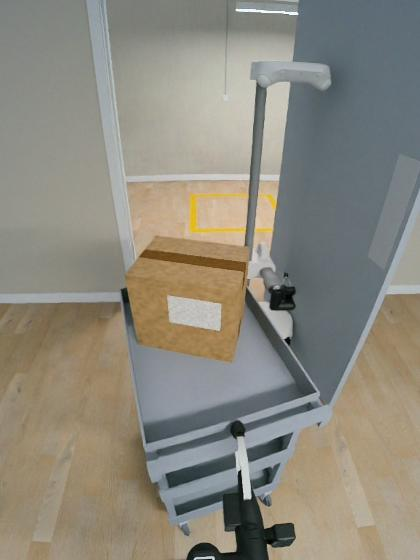

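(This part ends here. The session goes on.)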